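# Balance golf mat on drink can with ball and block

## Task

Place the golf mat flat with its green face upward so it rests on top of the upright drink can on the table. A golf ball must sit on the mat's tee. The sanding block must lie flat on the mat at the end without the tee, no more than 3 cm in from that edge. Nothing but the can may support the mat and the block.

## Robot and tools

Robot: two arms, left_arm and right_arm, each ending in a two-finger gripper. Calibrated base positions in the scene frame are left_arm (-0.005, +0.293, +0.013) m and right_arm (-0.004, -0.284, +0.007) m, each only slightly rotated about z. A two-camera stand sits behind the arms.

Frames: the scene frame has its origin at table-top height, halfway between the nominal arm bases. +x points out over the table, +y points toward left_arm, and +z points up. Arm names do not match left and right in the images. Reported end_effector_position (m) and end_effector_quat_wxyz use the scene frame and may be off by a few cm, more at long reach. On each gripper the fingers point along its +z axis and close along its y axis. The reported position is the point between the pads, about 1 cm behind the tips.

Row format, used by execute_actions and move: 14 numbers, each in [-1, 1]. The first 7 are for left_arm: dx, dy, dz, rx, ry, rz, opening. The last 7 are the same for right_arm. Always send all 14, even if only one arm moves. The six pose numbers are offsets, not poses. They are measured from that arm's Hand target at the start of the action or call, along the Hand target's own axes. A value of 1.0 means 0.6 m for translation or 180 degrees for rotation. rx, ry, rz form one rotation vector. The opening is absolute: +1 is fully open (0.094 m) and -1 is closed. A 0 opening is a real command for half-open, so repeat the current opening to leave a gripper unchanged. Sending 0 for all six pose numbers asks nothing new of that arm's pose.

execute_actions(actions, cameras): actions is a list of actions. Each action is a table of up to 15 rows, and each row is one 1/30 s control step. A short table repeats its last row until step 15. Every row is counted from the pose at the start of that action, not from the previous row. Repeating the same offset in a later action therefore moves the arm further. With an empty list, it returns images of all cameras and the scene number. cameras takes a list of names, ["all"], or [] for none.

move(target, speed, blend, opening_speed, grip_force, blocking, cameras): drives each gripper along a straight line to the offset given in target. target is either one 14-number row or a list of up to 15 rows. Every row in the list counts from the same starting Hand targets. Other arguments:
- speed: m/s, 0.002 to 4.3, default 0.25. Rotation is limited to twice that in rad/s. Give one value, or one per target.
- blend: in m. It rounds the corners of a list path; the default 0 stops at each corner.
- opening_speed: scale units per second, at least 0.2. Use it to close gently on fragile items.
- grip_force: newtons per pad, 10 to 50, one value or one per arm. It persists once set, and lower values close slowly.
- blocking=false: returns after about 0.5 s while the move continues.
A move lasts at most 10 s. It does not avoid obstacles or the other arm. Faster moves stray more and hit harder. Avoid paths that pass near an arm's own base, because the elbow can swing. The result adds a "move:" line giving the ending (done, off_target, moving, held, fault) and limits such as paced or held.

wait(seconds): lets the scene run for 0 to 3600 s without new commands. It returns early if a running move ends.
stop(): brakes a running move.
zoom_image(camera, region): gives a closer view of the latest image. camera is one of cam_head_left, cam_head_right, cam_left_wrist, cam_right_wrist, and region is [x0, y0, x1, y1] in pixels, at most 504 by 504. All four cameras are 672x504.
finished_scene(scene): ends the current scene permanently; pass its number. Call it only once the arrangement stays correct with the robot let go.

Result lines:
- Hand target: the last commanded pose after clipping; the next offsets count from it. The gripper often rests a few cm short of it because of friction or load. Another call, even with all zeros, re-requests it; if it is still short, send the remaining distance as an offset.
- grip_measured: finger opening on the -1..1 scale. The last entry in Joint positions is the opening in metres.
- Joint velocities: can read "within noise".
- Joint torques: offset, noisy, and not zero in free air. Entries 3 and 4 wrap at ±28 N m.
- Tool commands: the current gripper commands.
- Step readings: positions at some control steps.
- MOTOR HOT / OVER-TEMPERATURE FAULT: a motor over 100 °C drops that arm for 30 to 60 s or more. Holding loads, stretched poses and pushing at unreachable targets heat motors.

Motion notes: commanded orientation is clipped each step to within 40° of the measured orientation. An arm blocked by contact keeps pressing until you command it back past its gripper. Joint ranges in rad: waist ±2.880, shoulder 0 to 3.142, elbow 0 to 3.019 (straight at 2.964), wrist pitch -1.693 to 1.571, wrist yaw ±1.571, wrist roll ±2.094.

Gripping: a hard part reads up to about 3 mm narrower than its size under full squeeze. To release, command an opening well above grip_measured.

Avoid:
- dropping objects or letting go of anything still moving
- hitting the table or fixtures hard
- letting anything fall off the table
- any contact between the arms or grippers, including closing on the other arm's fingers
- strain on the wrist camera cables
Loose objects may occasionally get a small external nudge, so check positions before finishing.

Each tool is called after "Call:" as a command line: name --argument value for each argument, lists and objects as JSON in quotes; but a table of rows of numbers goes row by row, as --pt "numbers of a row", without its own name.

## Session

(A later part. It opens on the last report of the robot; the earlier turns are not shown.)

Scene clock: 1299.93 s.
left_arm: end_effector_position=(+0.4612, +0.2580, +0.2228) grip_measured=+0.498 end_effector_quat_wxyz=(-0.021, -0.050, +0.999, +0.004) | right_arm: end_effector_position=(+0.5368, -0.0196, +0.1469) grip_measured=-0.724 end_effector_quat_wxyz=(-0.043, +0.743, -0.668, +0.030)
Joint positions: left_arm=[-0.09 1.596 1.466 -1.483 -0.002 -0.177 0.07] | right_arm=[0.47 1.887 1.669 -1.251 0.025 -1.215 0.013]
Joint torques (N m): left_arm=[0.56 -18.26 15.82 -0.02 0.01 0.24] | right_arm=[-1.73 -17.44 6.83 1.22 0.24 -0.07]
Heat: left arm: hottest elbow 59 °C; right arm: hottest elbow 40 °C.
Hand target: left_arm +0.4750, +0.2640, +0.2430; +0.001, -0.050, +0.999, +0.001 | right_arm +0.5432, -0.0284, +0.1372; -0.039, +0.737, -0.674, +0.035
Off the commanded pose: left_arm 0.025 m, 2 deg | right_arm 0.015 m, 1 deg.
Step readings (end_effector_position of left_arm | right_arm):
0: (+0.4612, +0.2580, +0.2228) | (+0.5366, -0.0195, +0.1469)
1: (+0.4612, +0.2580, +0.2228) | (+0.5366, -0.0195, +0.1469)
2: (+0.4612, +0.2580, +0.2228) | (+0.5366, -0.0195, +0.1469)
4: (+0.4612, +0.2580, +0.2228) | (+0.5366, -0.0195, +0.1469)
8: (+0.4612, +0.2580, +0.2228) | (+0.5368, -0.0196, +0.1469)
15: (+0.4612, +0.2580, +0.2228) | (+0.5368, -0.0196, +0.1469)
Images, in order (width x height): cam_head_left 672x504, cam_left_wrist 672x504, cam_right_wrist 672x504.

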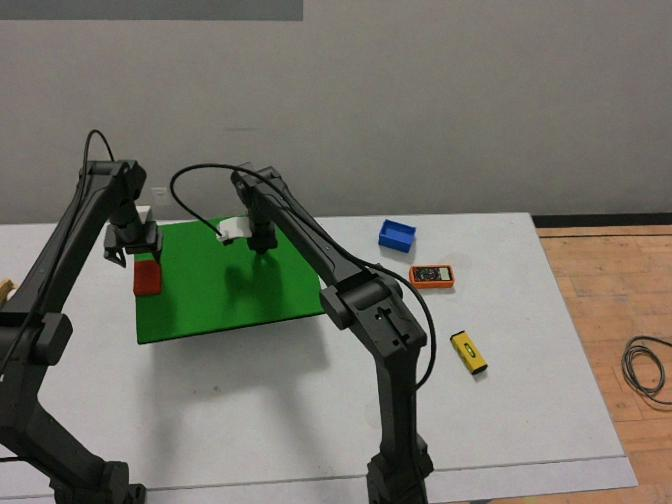

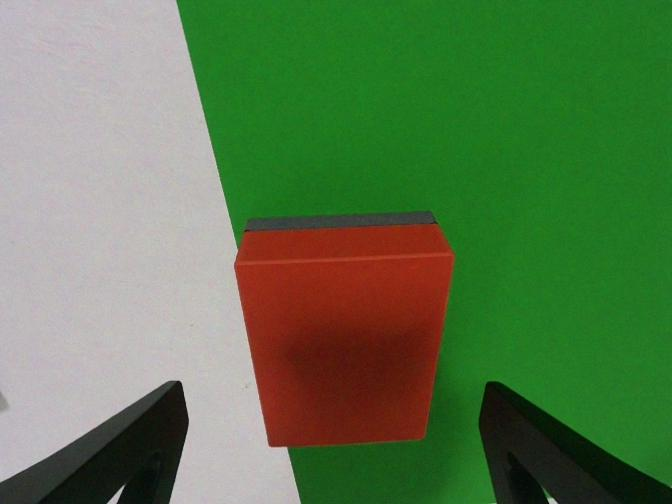

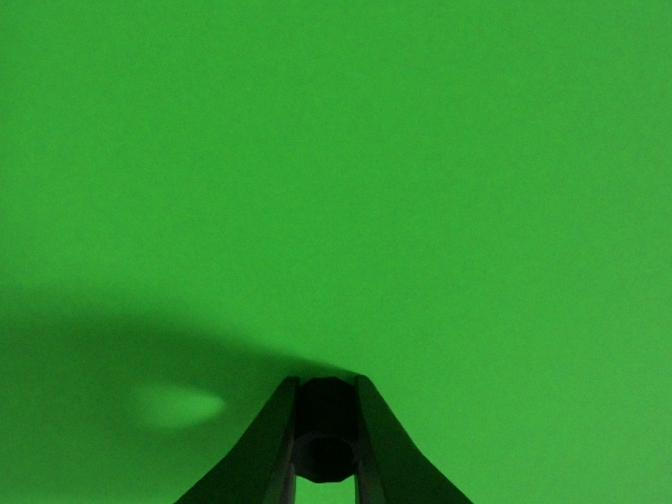

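Call:
execute_actions --actions '[[[0,0,0,0,0,0,0.5,0,0,0,0,0,0,-0.5],[0,0,0,0,0,0,0.5,0,0,0,0,0,0,-0.5],[0,0,0,0,0,0,0.5,0,0,0,0,0,0,-0.5],[0,0,0,0,0,0,0.5,0,0,0,0,0,0,-0.5],[0,0,0,0,0,0,0.5,0,0,0,0,0,0,-0.5],[0,0,0,0,0,0,0.5,0,0,0,0,0,0,-0.5],[0,0,0,0,0,0,0.5,0,0,0,0,0,0,-0.5],[0,0,0,0,0,0,0.5,0,0,0,0,0,0,-0.5],[0,0,0,0,0,0,0.5,0,0,0,0,0,0,-0.5],[0,0,0,0,0,0,0.5,0,0,0,0,0,0,-0.5],[0,0,0,0,0,0,0.5,0,0,0,0,0,0,-0.5],[0,0,0,0,0,0,0.5,0,0,0,0,0,0,-0.95]]]' --cameras '["cam_left_wrist","cam_head_left","cam_right_wrist"]'

Call:
zoom_image --camera "cam_head_left" --region '[100, 200, 340, 360]'

Scene clock: 1311.00 s.
left_arm: end_effector_position=(+0.4612, +0.2580, +0.2228) grip_measured=+0.498 end_effector_quat_wxyz=(-0.021, -0.050, +0.999, +0.004) | right_arm: end_effector_position=(+0.5390, -0.0197, +0.1467) grip_measured=-0.728 end_effector_quat_wxyz=(-0.046, +0.742, -0.668, +0.034)
Joint positions: left_arm=[-0.09 1.596 1.466 -1.483 -0.002 -0.177 0.07] | right_arm=[0.469 1.887 1.668 -1.241 0.031 -1.215 0.013]
Joint torques (N m): left_arm=[0.56 -18.26 15.82 -0.02 0.01 0.24] | right_arm=[-1.79 -17.38 6.89 0.83 0.04 -0.05]
Heat: left arm: hottest elbow 61 °C; right arm: hottest elbow 40 °C.
Hand target: left_arm +0.4750, +0.2640, +0.2430; +0.001, -0.050, +0.999, +0.001 | right_arm +0.5432, -0.0283, +0.1374; -0.039, +0.737, -0.674, +0.036
Off the commanded pose: left_arm 0.025 m, 2 deg | right_arm 0.014 m, 1 deg.
Step readings (end_effector_position of left_arm | right_arm):
0: (+0.4612, +0.2580, +0.2228) | (+0.5368, -0.0196, +0.1469)
1: (+0.4612, +0.2580, +0.2228) | (+0.5368, -0.0196, +0.1469)
2: (+0.4612, +0.2580, +0.2228) | (+0.5368, -0.0196, +0.1469)
4: (+0.4612, +0.2580, +0.2228) | (+0.5368, -0.0196, +0.1469)
8: (+0.4612, +0.2580, +0.2228) | (+0.5390, -0.0197, +0.1469)
15: (+0.4612, +0.2580, +0.2228) | (+0.5390, -0.0197, +0.1467)
Images, in order (width x height): cam_head_left 672x504, cam_left_wrist 672x504, cam_right_wrist 672x504.

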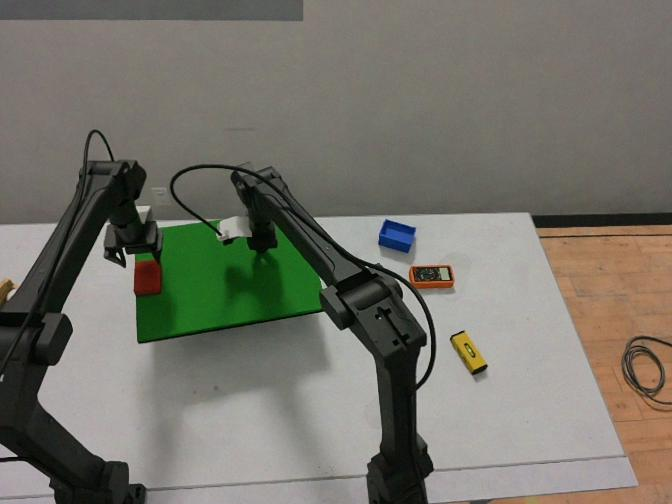

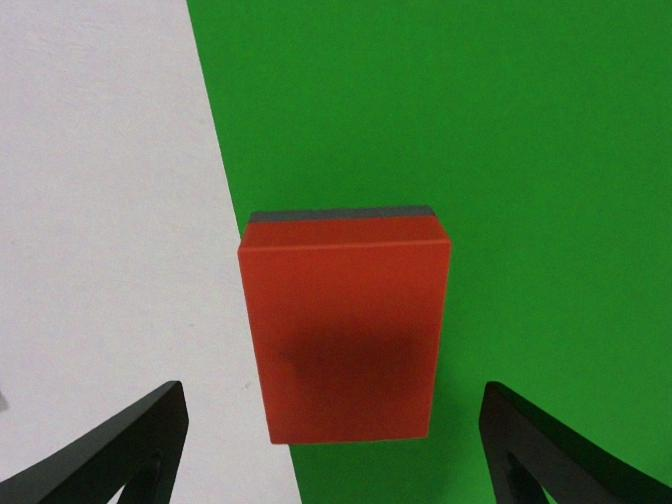

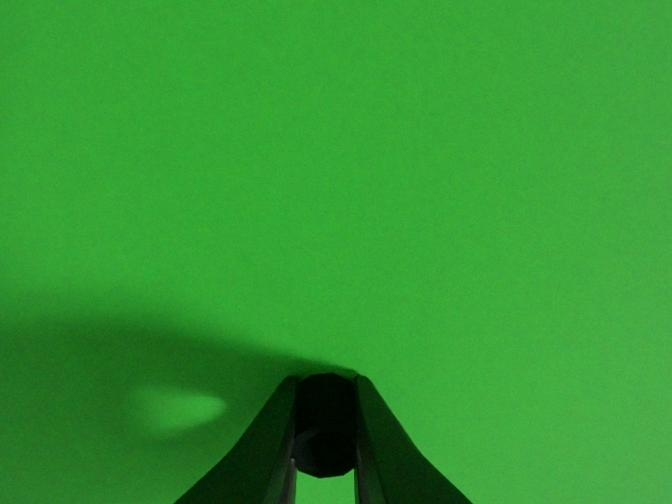

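Scaled by 2.100.

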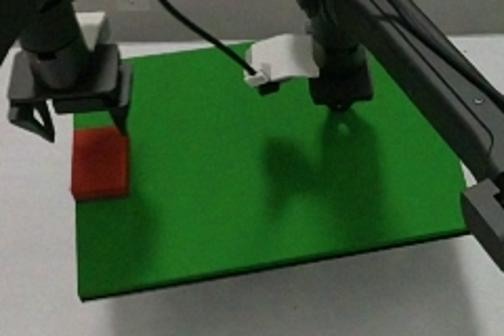

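Call:
execute_actions --actions '[[[0,0,0,0,0,0,0.5,0,0,0,0,0,0,-0.45],[0,0,0,0,0,0,0.5,0,0,0,0,0,0,-0.45],[0,0,0,0,0,0,0.5,0,0,0,0,0,0,-0.45],[0,0,0,0,0,0,0.5,0,0,0,0,0,0,-0.45],[0,0,0,0,0,0,0.5,0,0,0,0,0,0,-0.45],[0,0,0,0,0,0,0.5,0,0,0,0,0,0,-0.45],[0,0,0,0,0,0,0.5,0,0,0,0,0,0,-0.45]],[[0,0,0,0,0,0,0.5,0,0,0,0,0,0,-0.45],[0,0,0,0,0,0,0.5,0,0,0,0,0,0,-0.95]]]' --cameras '["cam_left_wrist","cam_head_left","cam_right_wrist"]'

Call:
zoom_image --camera "cam_head_left" --region '[100, 200, 340, 360]'

Scene clock: 1323.37 s.
left_arm: end_effector_position=(+0.4612, +0.2580, +0.2228) grip_measured=+0.498 end_effector_quat_wxyz=(-0.021, -0.050, +0.999, +0.004) | right_arm: end_effector_position=(+0.5393, -0.0204, +0.1464) grip_measured=-0.728 end_effector_quat_wxyz=(-0.046, +0.742, -0.668, +0.035)
Joint positions: left_arm=[-0.09 1.596 1.466 -1.483 -0.002 -0.177 0.07] | right_arm=[0.468 1.887 1.667 -1.241 0.031 -1.215 0.013]
Joint torques (N m): left_arm=[0.56 -18.26 15.82 -0.02 0.01 0.24] | right_arm=[-1.73 -17.49 6.99 0.85 0.03 -0.04]
Heat: left arm: hottest elbow 62 °C; right arm: hottest elbow 40 °C.
Hand target: left_arm +0.4750, +0.2640, +0.2430; +0.001, -0.050, +0.999, +0.001 | right_arm +0.5432, -0.0285, +0.1374; -0.039, +0.737, -0.674, +0.036
Off the commanded pose: left_arm 0.025 m, 2 deg | right_arm 0.013 m, 1 deg.
Step readings (end_effector_position of left_arm | right_arm):
0: (+0.4612, +0.2580, +0.2228) | (+0.5390, -0.0197, +0.1467)
1: (+0.4612, +0.2580, +0.2228) | (+0.5390, -0.0197, +0.1467)
2: (+0.4612, +0.2580, +0.2228) | (+0.5390, -0.0197, +0.1467)
4: (+0.4612, +0.2580, +0.2228) | (+0.5390, -0.0197, +0.1467)
8: (+0.4612, +0.2580, +0.2228) | (+0.5396, -0.0199, +0.1467)
15: (+0.4612, +0.2580, +0.2228) | (+0.5398, -0.0201, +0.1468)
16: (+0.4612, +0.2580, +0.2228) | (+0.5398, -0.0201, +0.1468)
17: (+0.4612, +0.2580, +0.2228) | (+0.5398, -0.0201, +0.1468)
19: (+0.4612, +0.2580, +0.2228) | (+0.5393, -0.0203, +0.1464)
23: (+0.4612, +0.2580, +0.2228) | (+0.5394, -0.0204, +0.1464)
30: (+0.4612, +0.2580, +0.2228) | (+0.5393, -0.0204, +0.1464)
Images, in order (width x height): cam_head_left 672x504, cam_left_wrist 672x504, cam_right_wrist 672x504.

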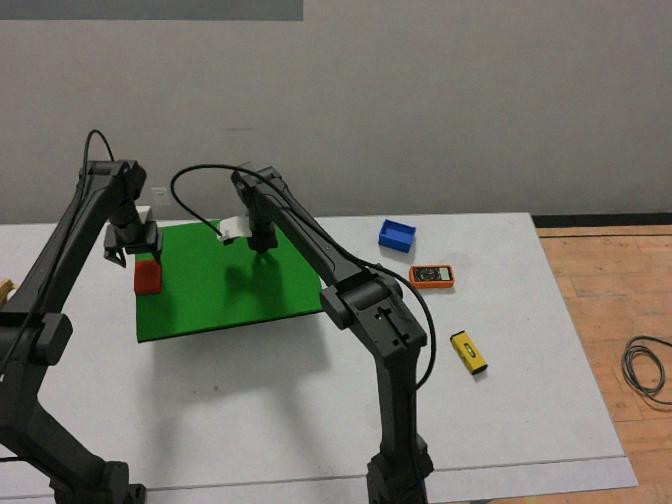

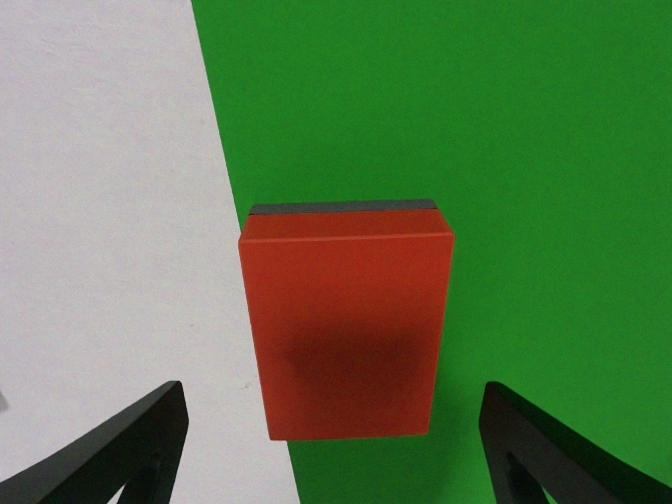

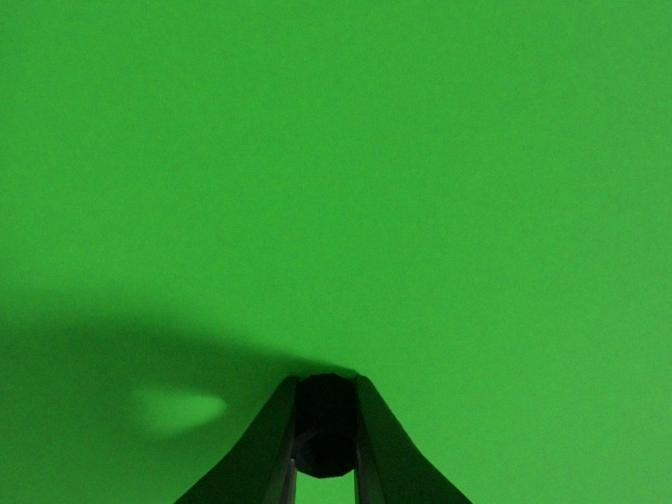

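Scaled by 2.100.

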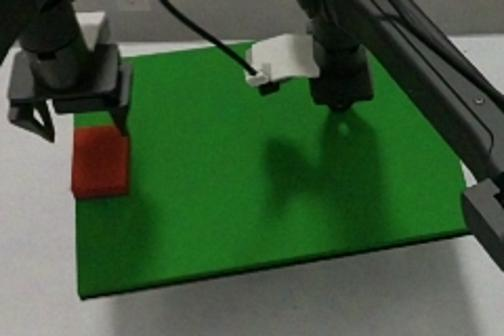

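Call:
move --target '[0,0,0,0,0,0,0.5,0,0,0,0,0,0,-0.3]' --opening_speed 0.5 --cameras '["cam_left_wrist","cam_right_wrist"]'

Scene clock: 1329.23 s.
left_arm: end_effector_position=(+0.4612, +0.2580, +0.2228) grip_measured=+0.498 end_effector_quat_wxyz=(-0.021, -0.050, +0.999, +0.004) | right_arm: end_effector_position=(+0.5400, -0.0217, +0.1464) grip_measured=-0.304 end_effector_quat_wxyz=(-0.045, +0.741, -0.669, +0.036)
Joint positions: left_arm=[-0.09 1.596 1.466 -1.483 -0.002 -0.177 0.07] | right_arm=[0.466 1.887 1.667 -1.24 0.033 -1.215 0.033]
Joint torques (N m): left_arm=[0.56 -18.26 15.82 -0.03 0.01 0.25] | right_arm=[-1.67 -17.73 7.04 0.79 -0.02 -0.06]
Heat: left arm: hottest elbow 63 °C; right arm: hottest elbow 41 °C.
Hand target: left_arm +0.4750, +0.2640, +0.2430; +0.001, -0.050, +0.999, +0.001 | right_arm +0.5431, -0.0284, +0.1374; -0.039, +0.737, -0.674, +0.035
Off the commanded pose: left_arm 0.025 m, 2 deg | right_arm 0.012 m, 1 deg.
move: done

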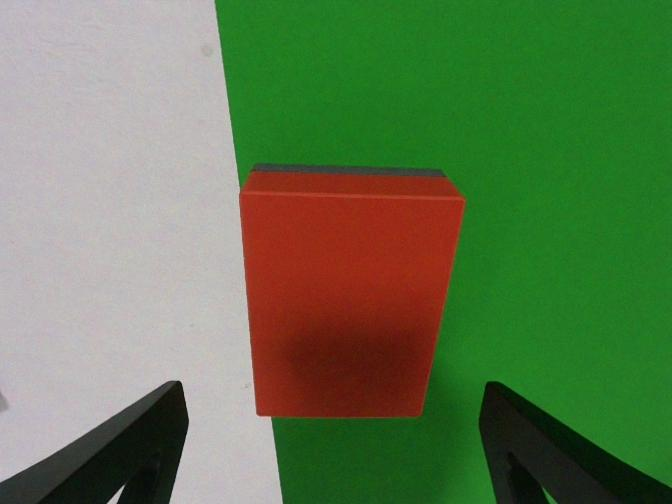

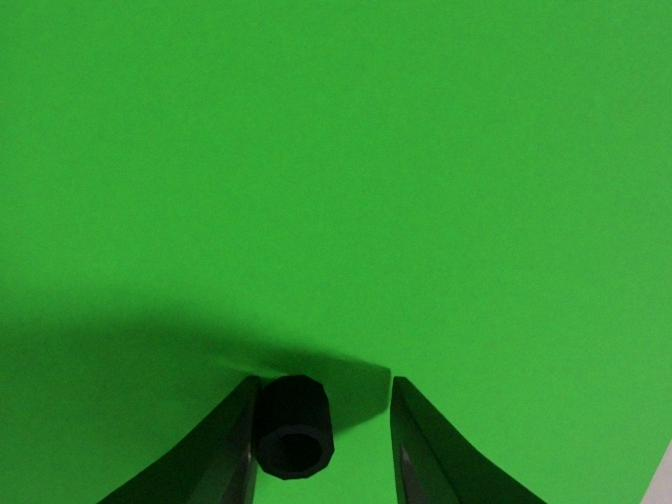

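Call:
wait --seconds 0.2 --cameras '["all"]'

Call:
zoom_image --camera "cam_head_left" --region '[100, 200, 340, 360]'

Scene clock: 1335.30 s.
left_arm: end_effector_position=(+0.4612, +0.2580, +0.2228) grip_measured=+0.498 end_effector_quat_wxyz=(-0.021, -0.050, +0.999, +0.004) | right_arm: end_effector_position=(+0.5400, -0.0217, +0.1464) grip_measured=-0.303 end_effector_quat_wxyz=(-0.045, +0.741, -0.669, +0.036)
Joint positions: left_arm=[-0.09 1.596 1.466 -1.483 -0.002 -0.177 0.07] | right_arm=[0.466 1.887 1.667 -1.24 0.033 -1.215 0.033]
Joint torques (N m): left_arm=[0.56 -18.26 15.82 -0.02 0.01 0.25] | right_arm=[-1.67 -17.44 7.04 0.79 -0.03 -0.04]
Heat: left arm: hottest elbow 63 °C; right arm: hottest elbow 41 °C.
Hand target: left_arm +0.4750, +0.2640, +0.2430; +0.001, -0.050, +0.999, +0.001 | right_arm +0.5431, -0.0284, +0.1374; -0.039, +0.737, -0.674, +0.036
Tool commands: left_gripper/opening=+0.5 right_gripper/opening=-0.3
Off the commanded pose: left_arm 0.025 m, 2 deg | right_arm 0.012 m, 1 deg.
wait: 0.20 s; at rest from the start

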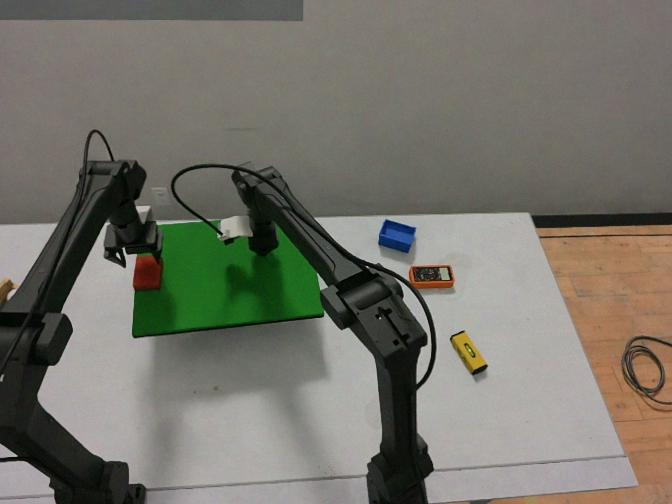

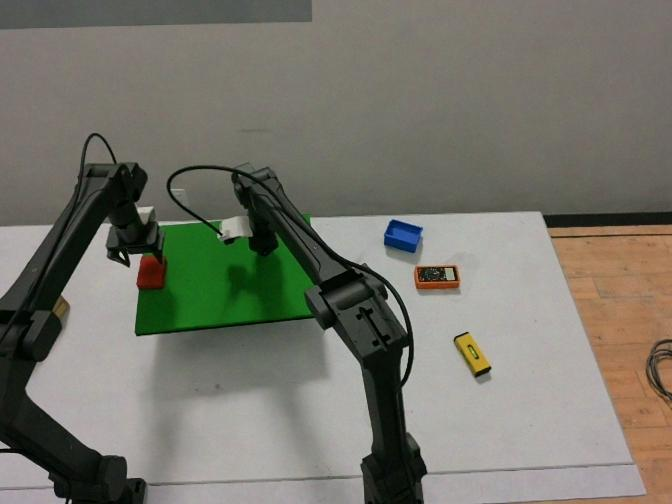

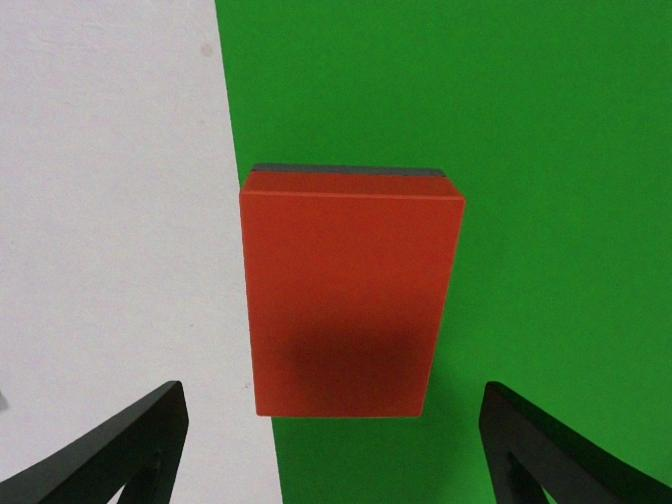

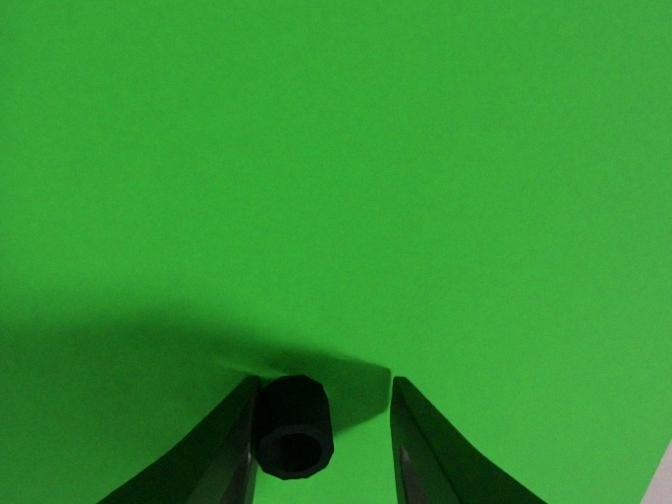

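Scaled by 2.100.

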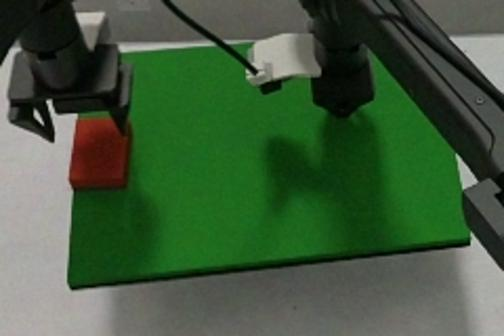

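Call:
move --target '[0,0,0,0,0,0,0.5,0,0,0,0,0,0,0.0]' --opening_speed 0.3 --cameras '["cam_left_wrist","cam_right_wrist","cam_head_left"]'

Call:
zoom_image --camera "cam_head_left" --region '[100, 200, 340, 360]'

Scene clock: 1342.10 s.
left_arm: end_effector_position=(+0.4612, +0.2580, +0.2228) grip_measured=+0.498 end_effector_quat_wxyz=(-0.021, -0.050, +0.999, +0.004) | right_arm: end_effector_position=(+0.5405, -0.0227, +0.1464) grip_measured=-0.004 end_effector_quat_wxyz=(-0.045, +0.741, -0.669, +0.036)
Joint positions: left_arm=[-0.09 1.596 1.466 -1.483 -0.002 -0.177 0.07] | right_arm=[0.465 1.887 1.667 -1.24 0.034 -1.215 0.047]
Joint torques (N m): left_arm=[0.56 -18.26 15.83 -0.02 0.01 0.24] | right_arm=[-1.61 -17.73 6.99 0.81 -0.07 -0.05]
Heat: left arm: hottest elbow 64 °C; right arm: hottest elbow 41 °C.
Hand target: left_arm +0.4750, +0.2640, +0.2430; +0.001, -0.050, +0.999, +0.001 | right_arm +0.5431, -0.0284, +0.1374; -0.039, +0.737, -0.674, +0.035
Off the commanded pose: left_arm 0.025 m, 2 deg | right_arm 0.011 m, 1 deg.
move: done
Images, in order (width x height): cam_head_left 672x504, cam_left_wrist 672x504, cam_right_wrist 672x504.

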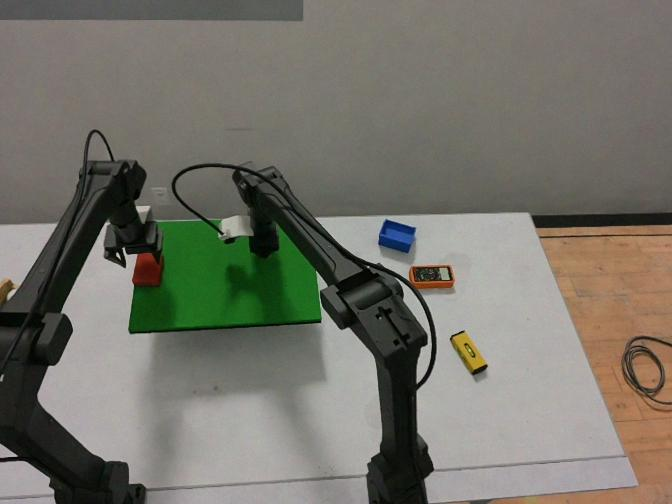

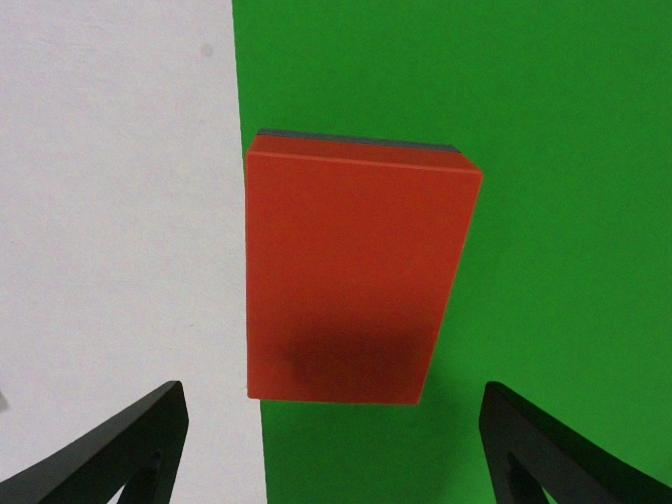

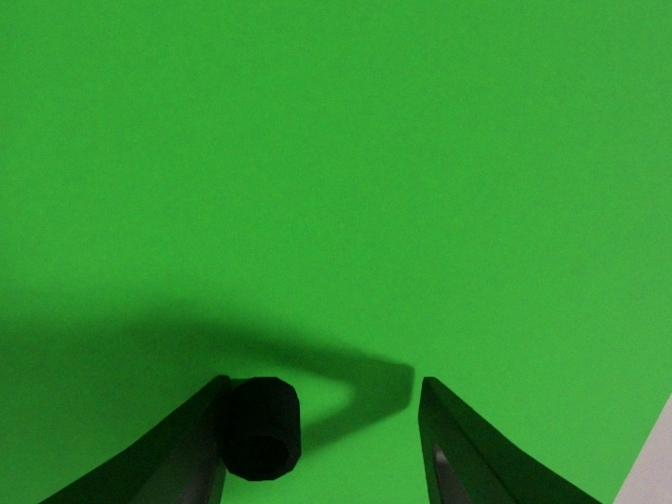

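Scaled by 2.100.

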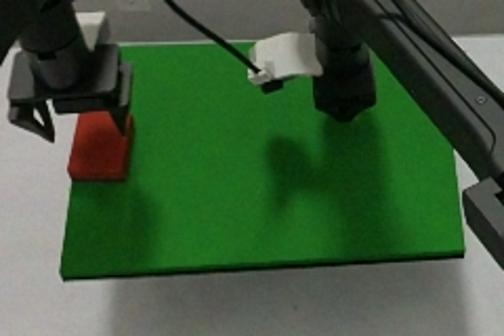

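Call:
move --target '[0,0,0,0,0,0,0.5,0,-0.01,-0.05,0,0,0,0.0]' --speed 0.04 --cameras '["cam_left_wrist","cam_right_wrist","cam_head_left"]'

Call:
zoom_image --camera "cam_head_left" --region '[100, 200, 340, 360]'

Scene clock: 1350.70 s.
left_arm: end_effector_position=(+0.4612, +0.2580, +0.2228) grip_measured=+0.498 end_effector_quat_wxyz=(-0.021, -0.050, +0.999, +0.004) | right_arm: end_effector_position=(+0.5316, -0.0275, +0.1504) grip_measured=-0.003 end_effector_quat_wxyz=(-0.024, +0.741, -0.670, +0.028)
Joint positions: left_arm=[-0.09 1.596 1.466 -1.483 -0.002 -0.177 0.07] | right_arm=[0.464 1.887 1.681 -1.299 0.033 -1.215 0.047]
Joint torques (N m): left_arm=[0.56 -18.26 15.83 -0.02 0.01 0.24] | right_arm=[-1.73 -18.55 10.71 0.08 -0.05 -0.05]
Heat: left arm: hottest elbow 64 °C; right arm: hottest elbow 41 °C.
Hand target: left_arm +0.4750, +0.2640, +0.2430; +0.001, -0.050, +0.999, +0.001 | right_arm +0.5459, -0.0281, +0.1678; -0.039, +0.737, -0.674, +0.035
Off the commanded pose: left_arm 0.025 m, 2 deg | right_arm 0.023 m, 2 deg.
move: off_target (right_arm)
Images, in order (width x height): cam_head_left 672x504, cam_left_wrist 672x504, cam_right_wrist 672x504.

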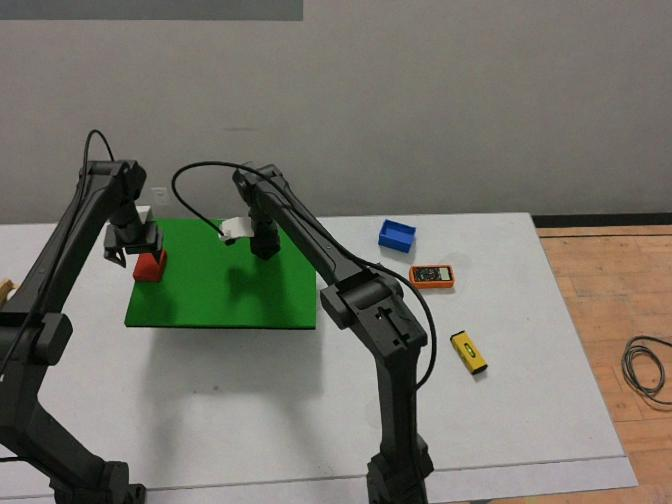

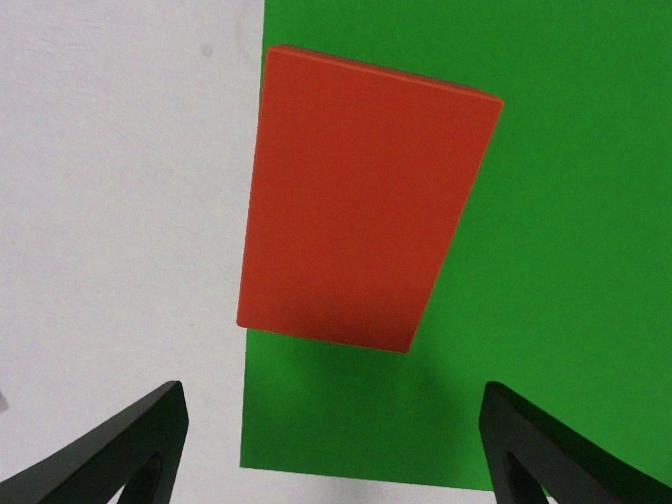

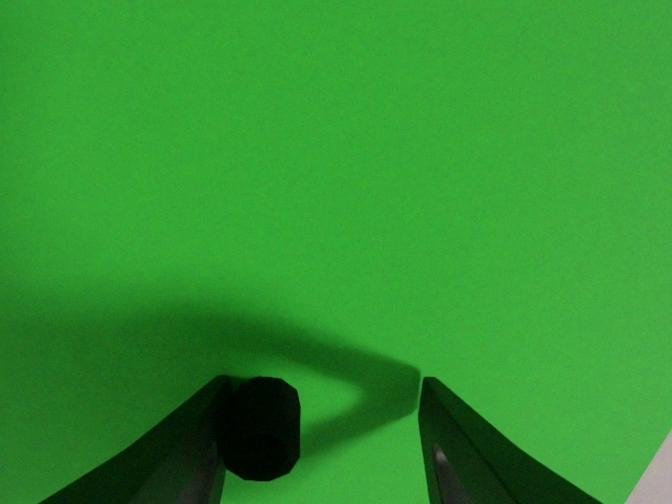

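Scaled by 2.100.

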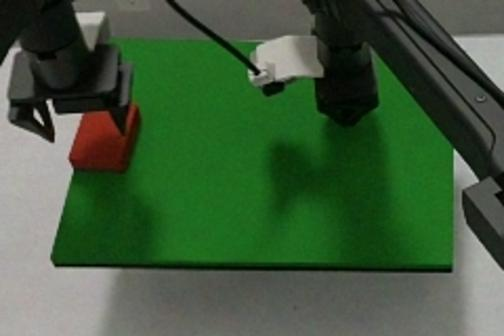

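Call:
move --target '[0,0,0,0,0,0,0.5,0,-0.015,-0.025,0,0,0,0.2]' --speed 0.04 --cameras '["cam_left_wrist","cam_right_wrist","cam_head_left"]'

Call:
zoom_image --camera "cam_head_left" --region '[100, 200, 340, 360]'

Scene clock: 1366.30 s.
left_arm: end_effector_position=(+0.4612, +0.2580, +0.2228) grip_measured=+0.498 end_effector_quat_wxyz=(-0.021, -0.050, +0.999, +0.004) | right_arm: end_effector_position=(+0.5347, -0.0294, +0.1632) grip_measured=+0.197 end_effector_quat_wxyz=(-0.017, +0.740, -0.672, +0.025)
Joint positions: left_arm=[-0.09 1.596 1.466 -1.483 -0.002 -0.177 0.07] | right_arm=[0.459 1.895 1.727 -1.352 0.034 -1.215 0.056]
Joint torques (N m): left_arm=[0.56 -18.26 15.82 -0.02 0.01 0.24] | right_arm=[-1.49 -18.49 11.69 0.24 -0.08 -0.12]
Heat: left arm: hottest elbow 65 °C; right arm: hottest elbow 42 °C.
Hand target: left_arm +0.4750, +0.2640, +0.2430; +0.001, -0.050, +0.999, +0.001 | right_arm +0.5533, -0.0275, +0.1837; -0.039, +0.737, -0.674, +0.035
Off the commanded pose: left_arm 0.025 m, 2 deg | right_arm 0.028 m, 3 deg.
move: off_target (right_arm)
Images, in order (width x height): cam_head_left 672x504, cam_left_wrist 672x504, cam_right_wrist 672x504.

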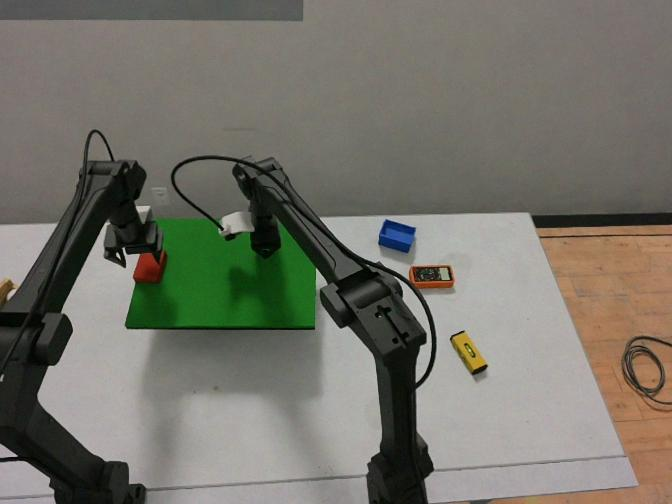

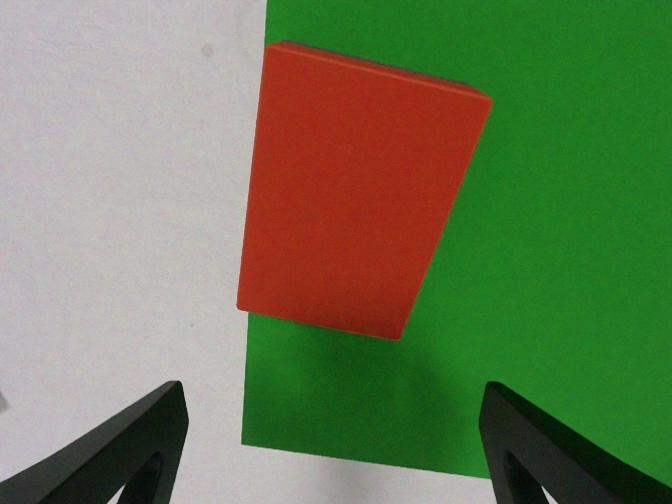

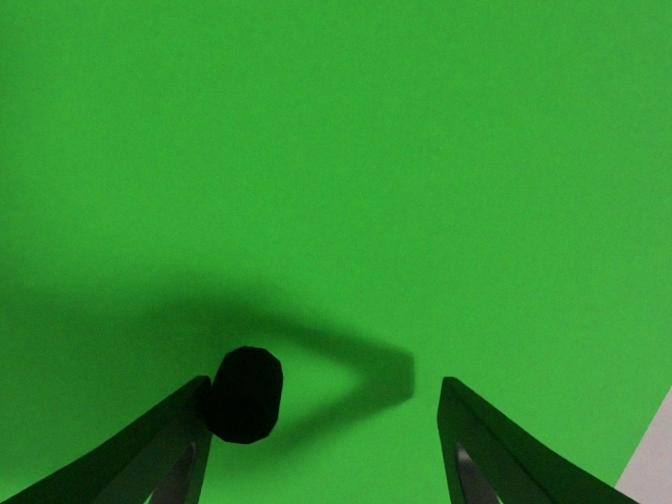

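Scaled by 2.100.

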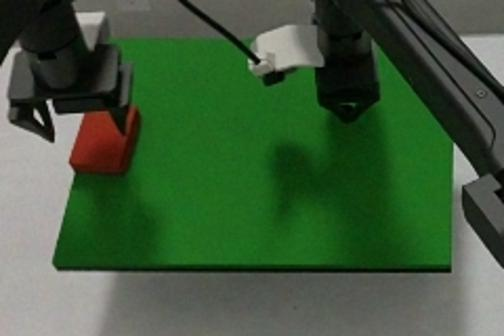

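Call:
move --target '[0,0,0,0,0,0,0.5,0,0.005,-0.1,0,0,0,0.4]' --speed 0.06 --cameras '["cam_left_wrist","cam_right_wrist","cam_head_left"]'

Call:
zoom_image --camera "cam_head_left" --region '[100, 200, 340, 360]'

Scene clock: 1375.63 s.
left_arm: end_effector_position=(+0.4612, +0.2580, +0.2228) grip_measured=+0.498 end_effector_quat_wxyz=(-0.021, -0.050, +0.999, +0.004) | right_arm: end_effector_position=(+0.5314, -0.0311, +0.2065) grip_measured=+0.397 end_effector_quat_wxyz=(-0.005, +0.740, -0.672, +0.021)
Joint positions: left_arm=[-0.09 1.596 1.466 -1.483 -0.002 -0.177 0.07] | right_arm=[0.459 1.889 1.833 -1.489 0.034 -1.215 0.066]
Joint torques (N m): left_arm=[0.5 -18.26 15.83 -0.02 0.01 0.24] | right_arm=[-1.14 -20.66 11.6 0.2 -0.07 -0.07]
Heat: left arm: hottest elbow 66 °C; right arm: hottest elbow 44 °C.
Hand target: left_arm +0.4750, +0.2640, +0.2430; +0.001, -0.050, +0.999, +0.001 | right_arm +0.5441, -0.0282, +0.2428; -0.039, +0.737, -0.674, +0.035
Off the commanded pose: left_arm 0.025 m, 2 deg | right_arm 0.039 m, 4 deg.
move: off_target (right_arm)
Images, in order (width x height): cam_head_left 672x504, cam_left_wrist 672x504, cam_right_wrist 672x504.

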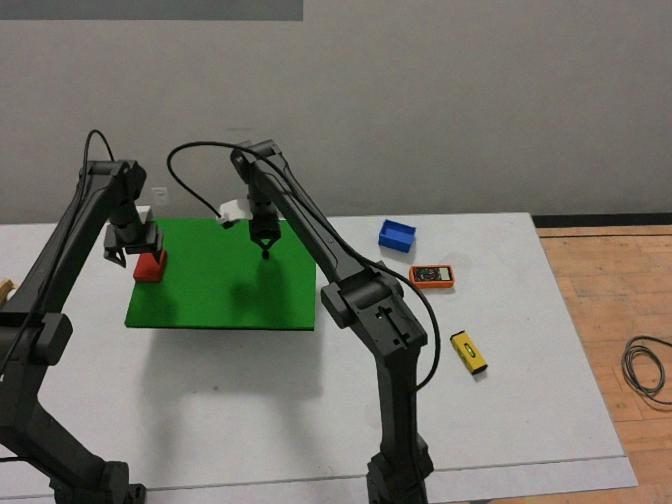

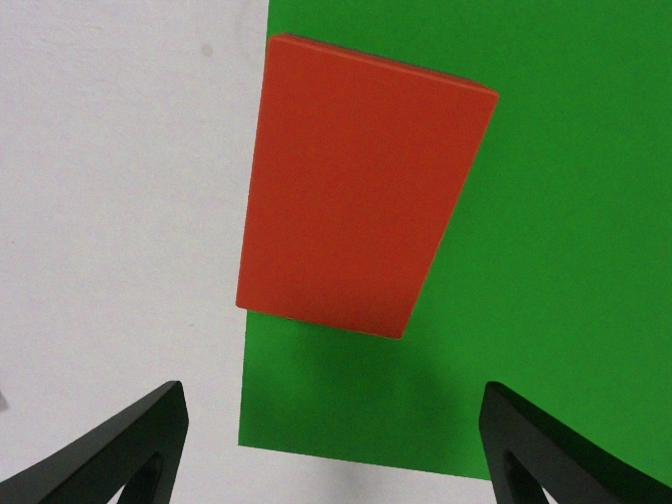

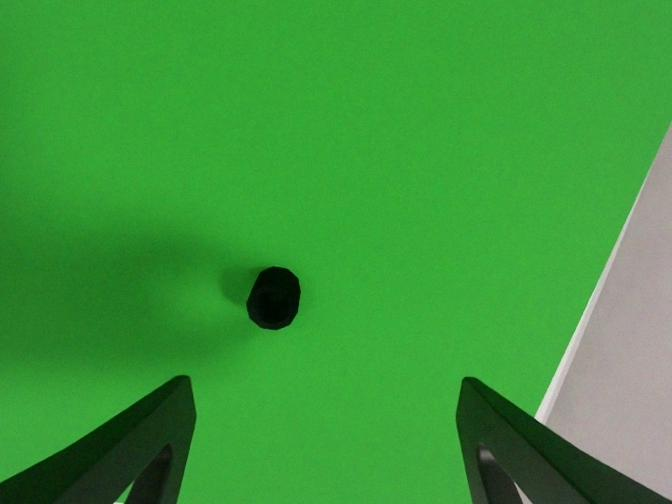

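Scaled by 2.100.

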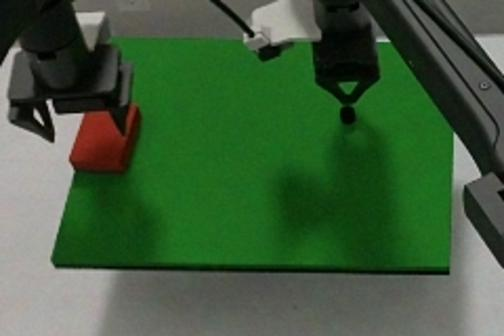

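Call:
move --pt "0 0 -0.08 0 0 0 0.5 0 0 -0.08 0 0 0 0.4" --pt "-0.065 0.543 0.08 0 0 0.031 0.25 0.5 0 -0.05 0 0 0 0.4" --speed '[0.12,0.3]' --cameras '["cam_left_wrist","cam_head_left"]'

Call:
zoom_image --camera "cam_head_left" --region '[100, 200, 340, 360]'

Scene clock: 1402.60 s.
left_arm: end_effector_position=(+0.4666, +0.5852, +0.1900) grip_measured=+0.252 end_effector_quat_wxyz=(-0.009, -0.011, +1.000, -0.003) | right_arm: end_effector_position=(+0.5593, -0.3318, +0.2631) grip_measured=+0.397 end_effector_quat_wxyz=(-0.027, +0.731, -0.682, +0.025)
Joint positions: left_arm=[0.539 1.821 1.676 -1.444 -0.004 0.532 0.059] | right_arm=[-0.08 1.776 1.819 -1.54 -0.012 -1.727 0.066]
Joint torques (N m): left_arm=[-0.97 -20.01 15.82 0.2 0.19 0.26] | right_arm=[-0.21 -16.97 9.44 0.72 -0.4 -0.22]
Heat: left arm: hottest elbow 66 °C; right arm: hottest elbow 45 °C.
Hand target: left_arm +0.4817, +0.5922, +0.1956; +0.001, -0.001, +1.000, +0.001 | right_arm +0.5676, -0.3274, +0.2729; -0.039, +0.737, -0.674, +0.036
Off the commanded pose: left_arm 0.017 m, 2 deg | right_arm 0.014 m, 2 deg.
move: off_target (left_arm, right_arm); target 2's new opening was sent with left_arm's hand 0.017 m and 2 deg from that target
Images, in order (width x height): cam_head_left 672x504, cam_left_wrist 672x504.

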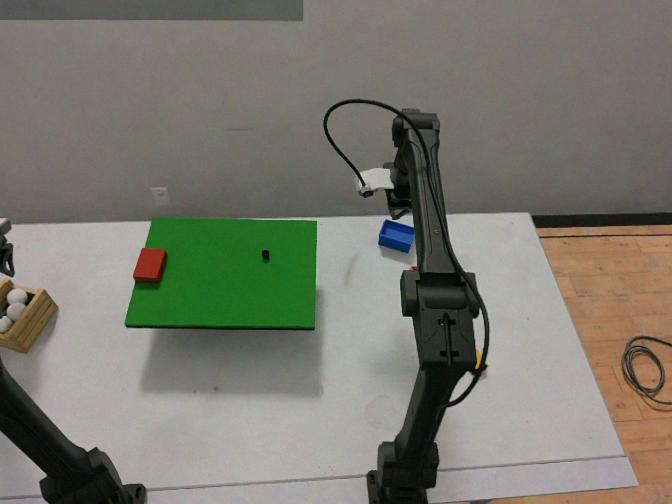

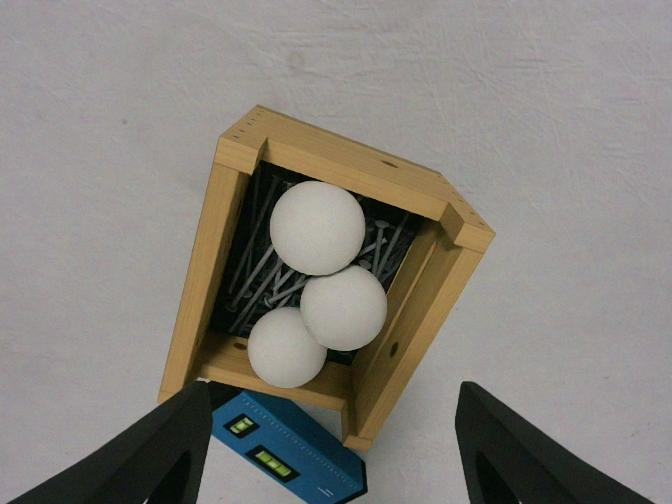

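Scaled by 2.100.

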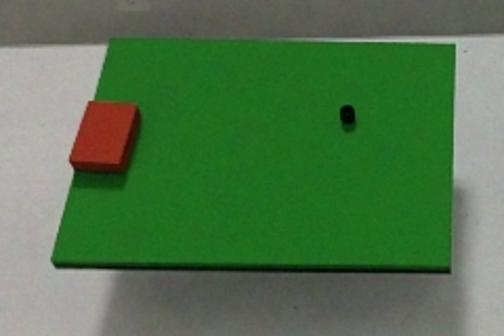

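Call:
move --pt "0.003 0.02 0.15 0 0 0.067 0.12 0 0 0 0 0 0 0.4" --speed 0.12 --cameras '["cam_left_wrist"]'

Scene clock: 1420.23 s.
left_arm: end_effector_position=(+0.4844, +0.5969, +0.1219) grip_measured=+0.121 end_effector_quat_wxyz=(+0.008, +0.103, +0.995, +0.008) | right_arm: end_effector_position=(+0.5593, -0.3318, +0.2631) grip_measured=+0.397 end_effector_quat_wxyz=(-0.027, +0.731, -0.682, +0.025)
Joint positions: left_arm=[0.541 1.89 1.594 -1.253 -0.004 0.76 0.053] | right_arm=[-0.08 1.776 1.819 -1.54 -0.012 -1.727 0.066]
Joint torques (N m): left_arm=[0.67 -20.89 10 0.8 0.2 0.26] | right_arm=[-0.32 -16.97 9.36 0.69 -0.41 -0.2]
Heat: left arm: hottest elbow 66 °C; right arm: hottest elbow 45 °C.
Hand target: left_arm +0.4801, +0.6042, +0.1057; +0.001, +0.104, +0.995, +0.001 | right_arm +0.5676, -0.3274, +0.2729; -0.039, +0.737, -0.674, +0.036
Off the commanded pose: left_arm 0.018 m, 1 deg | right_arm 0.014 m, 2 deg.
move: off_target (left_arm)

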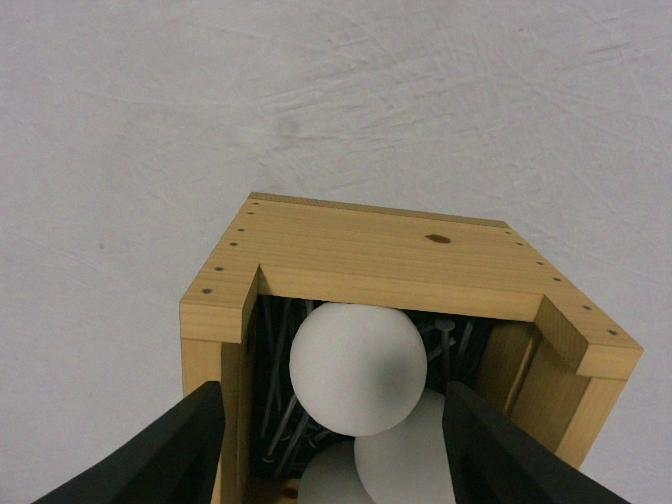

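Call:
move --pt "0 -0.028 0.0 0 0 0 0.12 0 0 0 0 0 0 0.4" --pt "0 -0.028 0.072 0 0 0 0.12 0 0 0 0 0 0 0.4" --speed 0.12 --cameras '["cam_left_wrist"]'

Scene clock: 1450.23 s.
left_arm: end_effector_position=(+0.4749, +0.5905, +0.0840) grip_measured=+0.121 end_effector_quat_wxyz=(+0.009, +0.103, +0.995, +0.008) | right_arm: end_effector_position=(+0.5593, -0.3318, +0.2631) grip_measured=+0.397 end_effector_quat_wxyz=(-0.027, +0.731, -0.682, +0.025)
Joint positions: left_arm=[0.541 1.895 1.495 -1.147 -0.001 0.761 0.053] | right_arm=[-0.08 1.776 1.819 -1.54 -0.012 -1.727 0.066]
Joint torques (N m): left_arm=[-1.26 -19.72 9.42 1.1 0.1 0.03] | right_arm=[-0.56 -16.85 9.37 0.77 -0.41 -0.2]
Heat: left arm: hottest elbow 59 °C; right arm: hottest elbow 45 °C.
Hand target: left_arm +0.4766, +0.5878, +0.0622; +0.001, +0.104, +0.995, +0.001 | right_arm +0.5676, -0.3274, +0.2729; -0.039, +0.737, -0.674, +0.036
Off the commanded pose: left_arm 0.022 m, 1 deg | right_arm 0.014 m, 2 deg.
move: off_target (left_arm)

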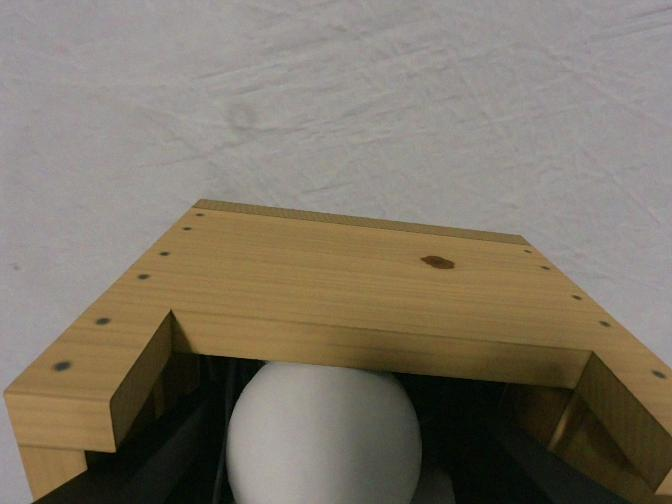

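Call:
move --pt "0 0 0.018 0 0 0 0.12 0 0 0 0 0 0 0.4" --pt "0 0 0.018 0 0 0 -0.25 0 0 0 0 0 0 0.4" --speed 0.1 --opening_speed 1 --cameras '["cam_left_wrist"]'

Scene clock: 1457.43 s.
left_arm: end_effector_position=(+0.4760, +0.5908, +0.0751) grip_measured=-0.137 end_effector_quat_wxyz=(+0.012, +0.103, +0.995, +0.011) | right_arm: end_effector_position=(+0.5593, -0.3318, +0.2631) grip_measured=+0.397 end_effector_quat_wxyz=(-0.027, +0.731, -0.682, +0.025)
Joint positions: left_arm=[0.539 1.902 1.481 -1.118 -0.003 0.761 0.041] | right_arm=[-0.08 1.776 1.819 -1.54 -0.012 -1.727 0.066]
Joint torques (N m): left_arm=[-1.14 -19.37 9.48 0.98 0.16 0.03] | right_arm=[-0.09 -16.97 9.36 0.77 -0.4 -0.21]
Heat: left arm: hottest elbow 59 °C; right arm: hottest elbow 45 °C.
Hand target: left_arm +0.4766, +0.5878, +0.0515; +0.001, +0.104, +0.995, +0.001 | right_arm +0.5676, -0.3274, +0.2729; -0.039, +0.737, -0.674, +0.036
Off the commanded pose: left_arm 0.024 m, 2 deg | right_arm 0.014 m, 2 deg.
move: off_target (left_arm); target 2's new opening was sent with left_arm's hand 0.026 m and 1 deg from that target

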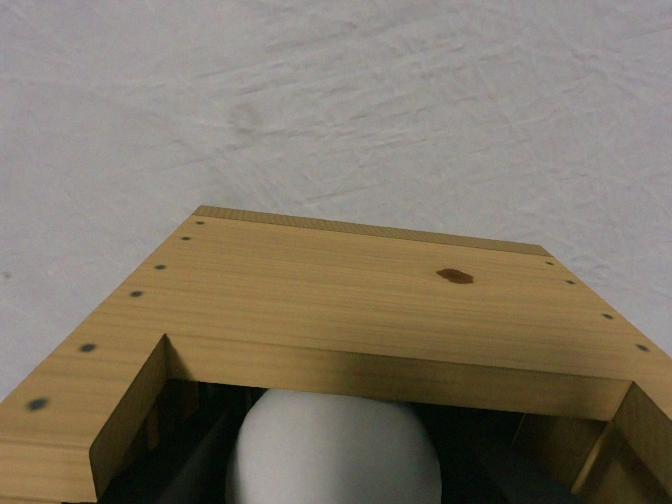

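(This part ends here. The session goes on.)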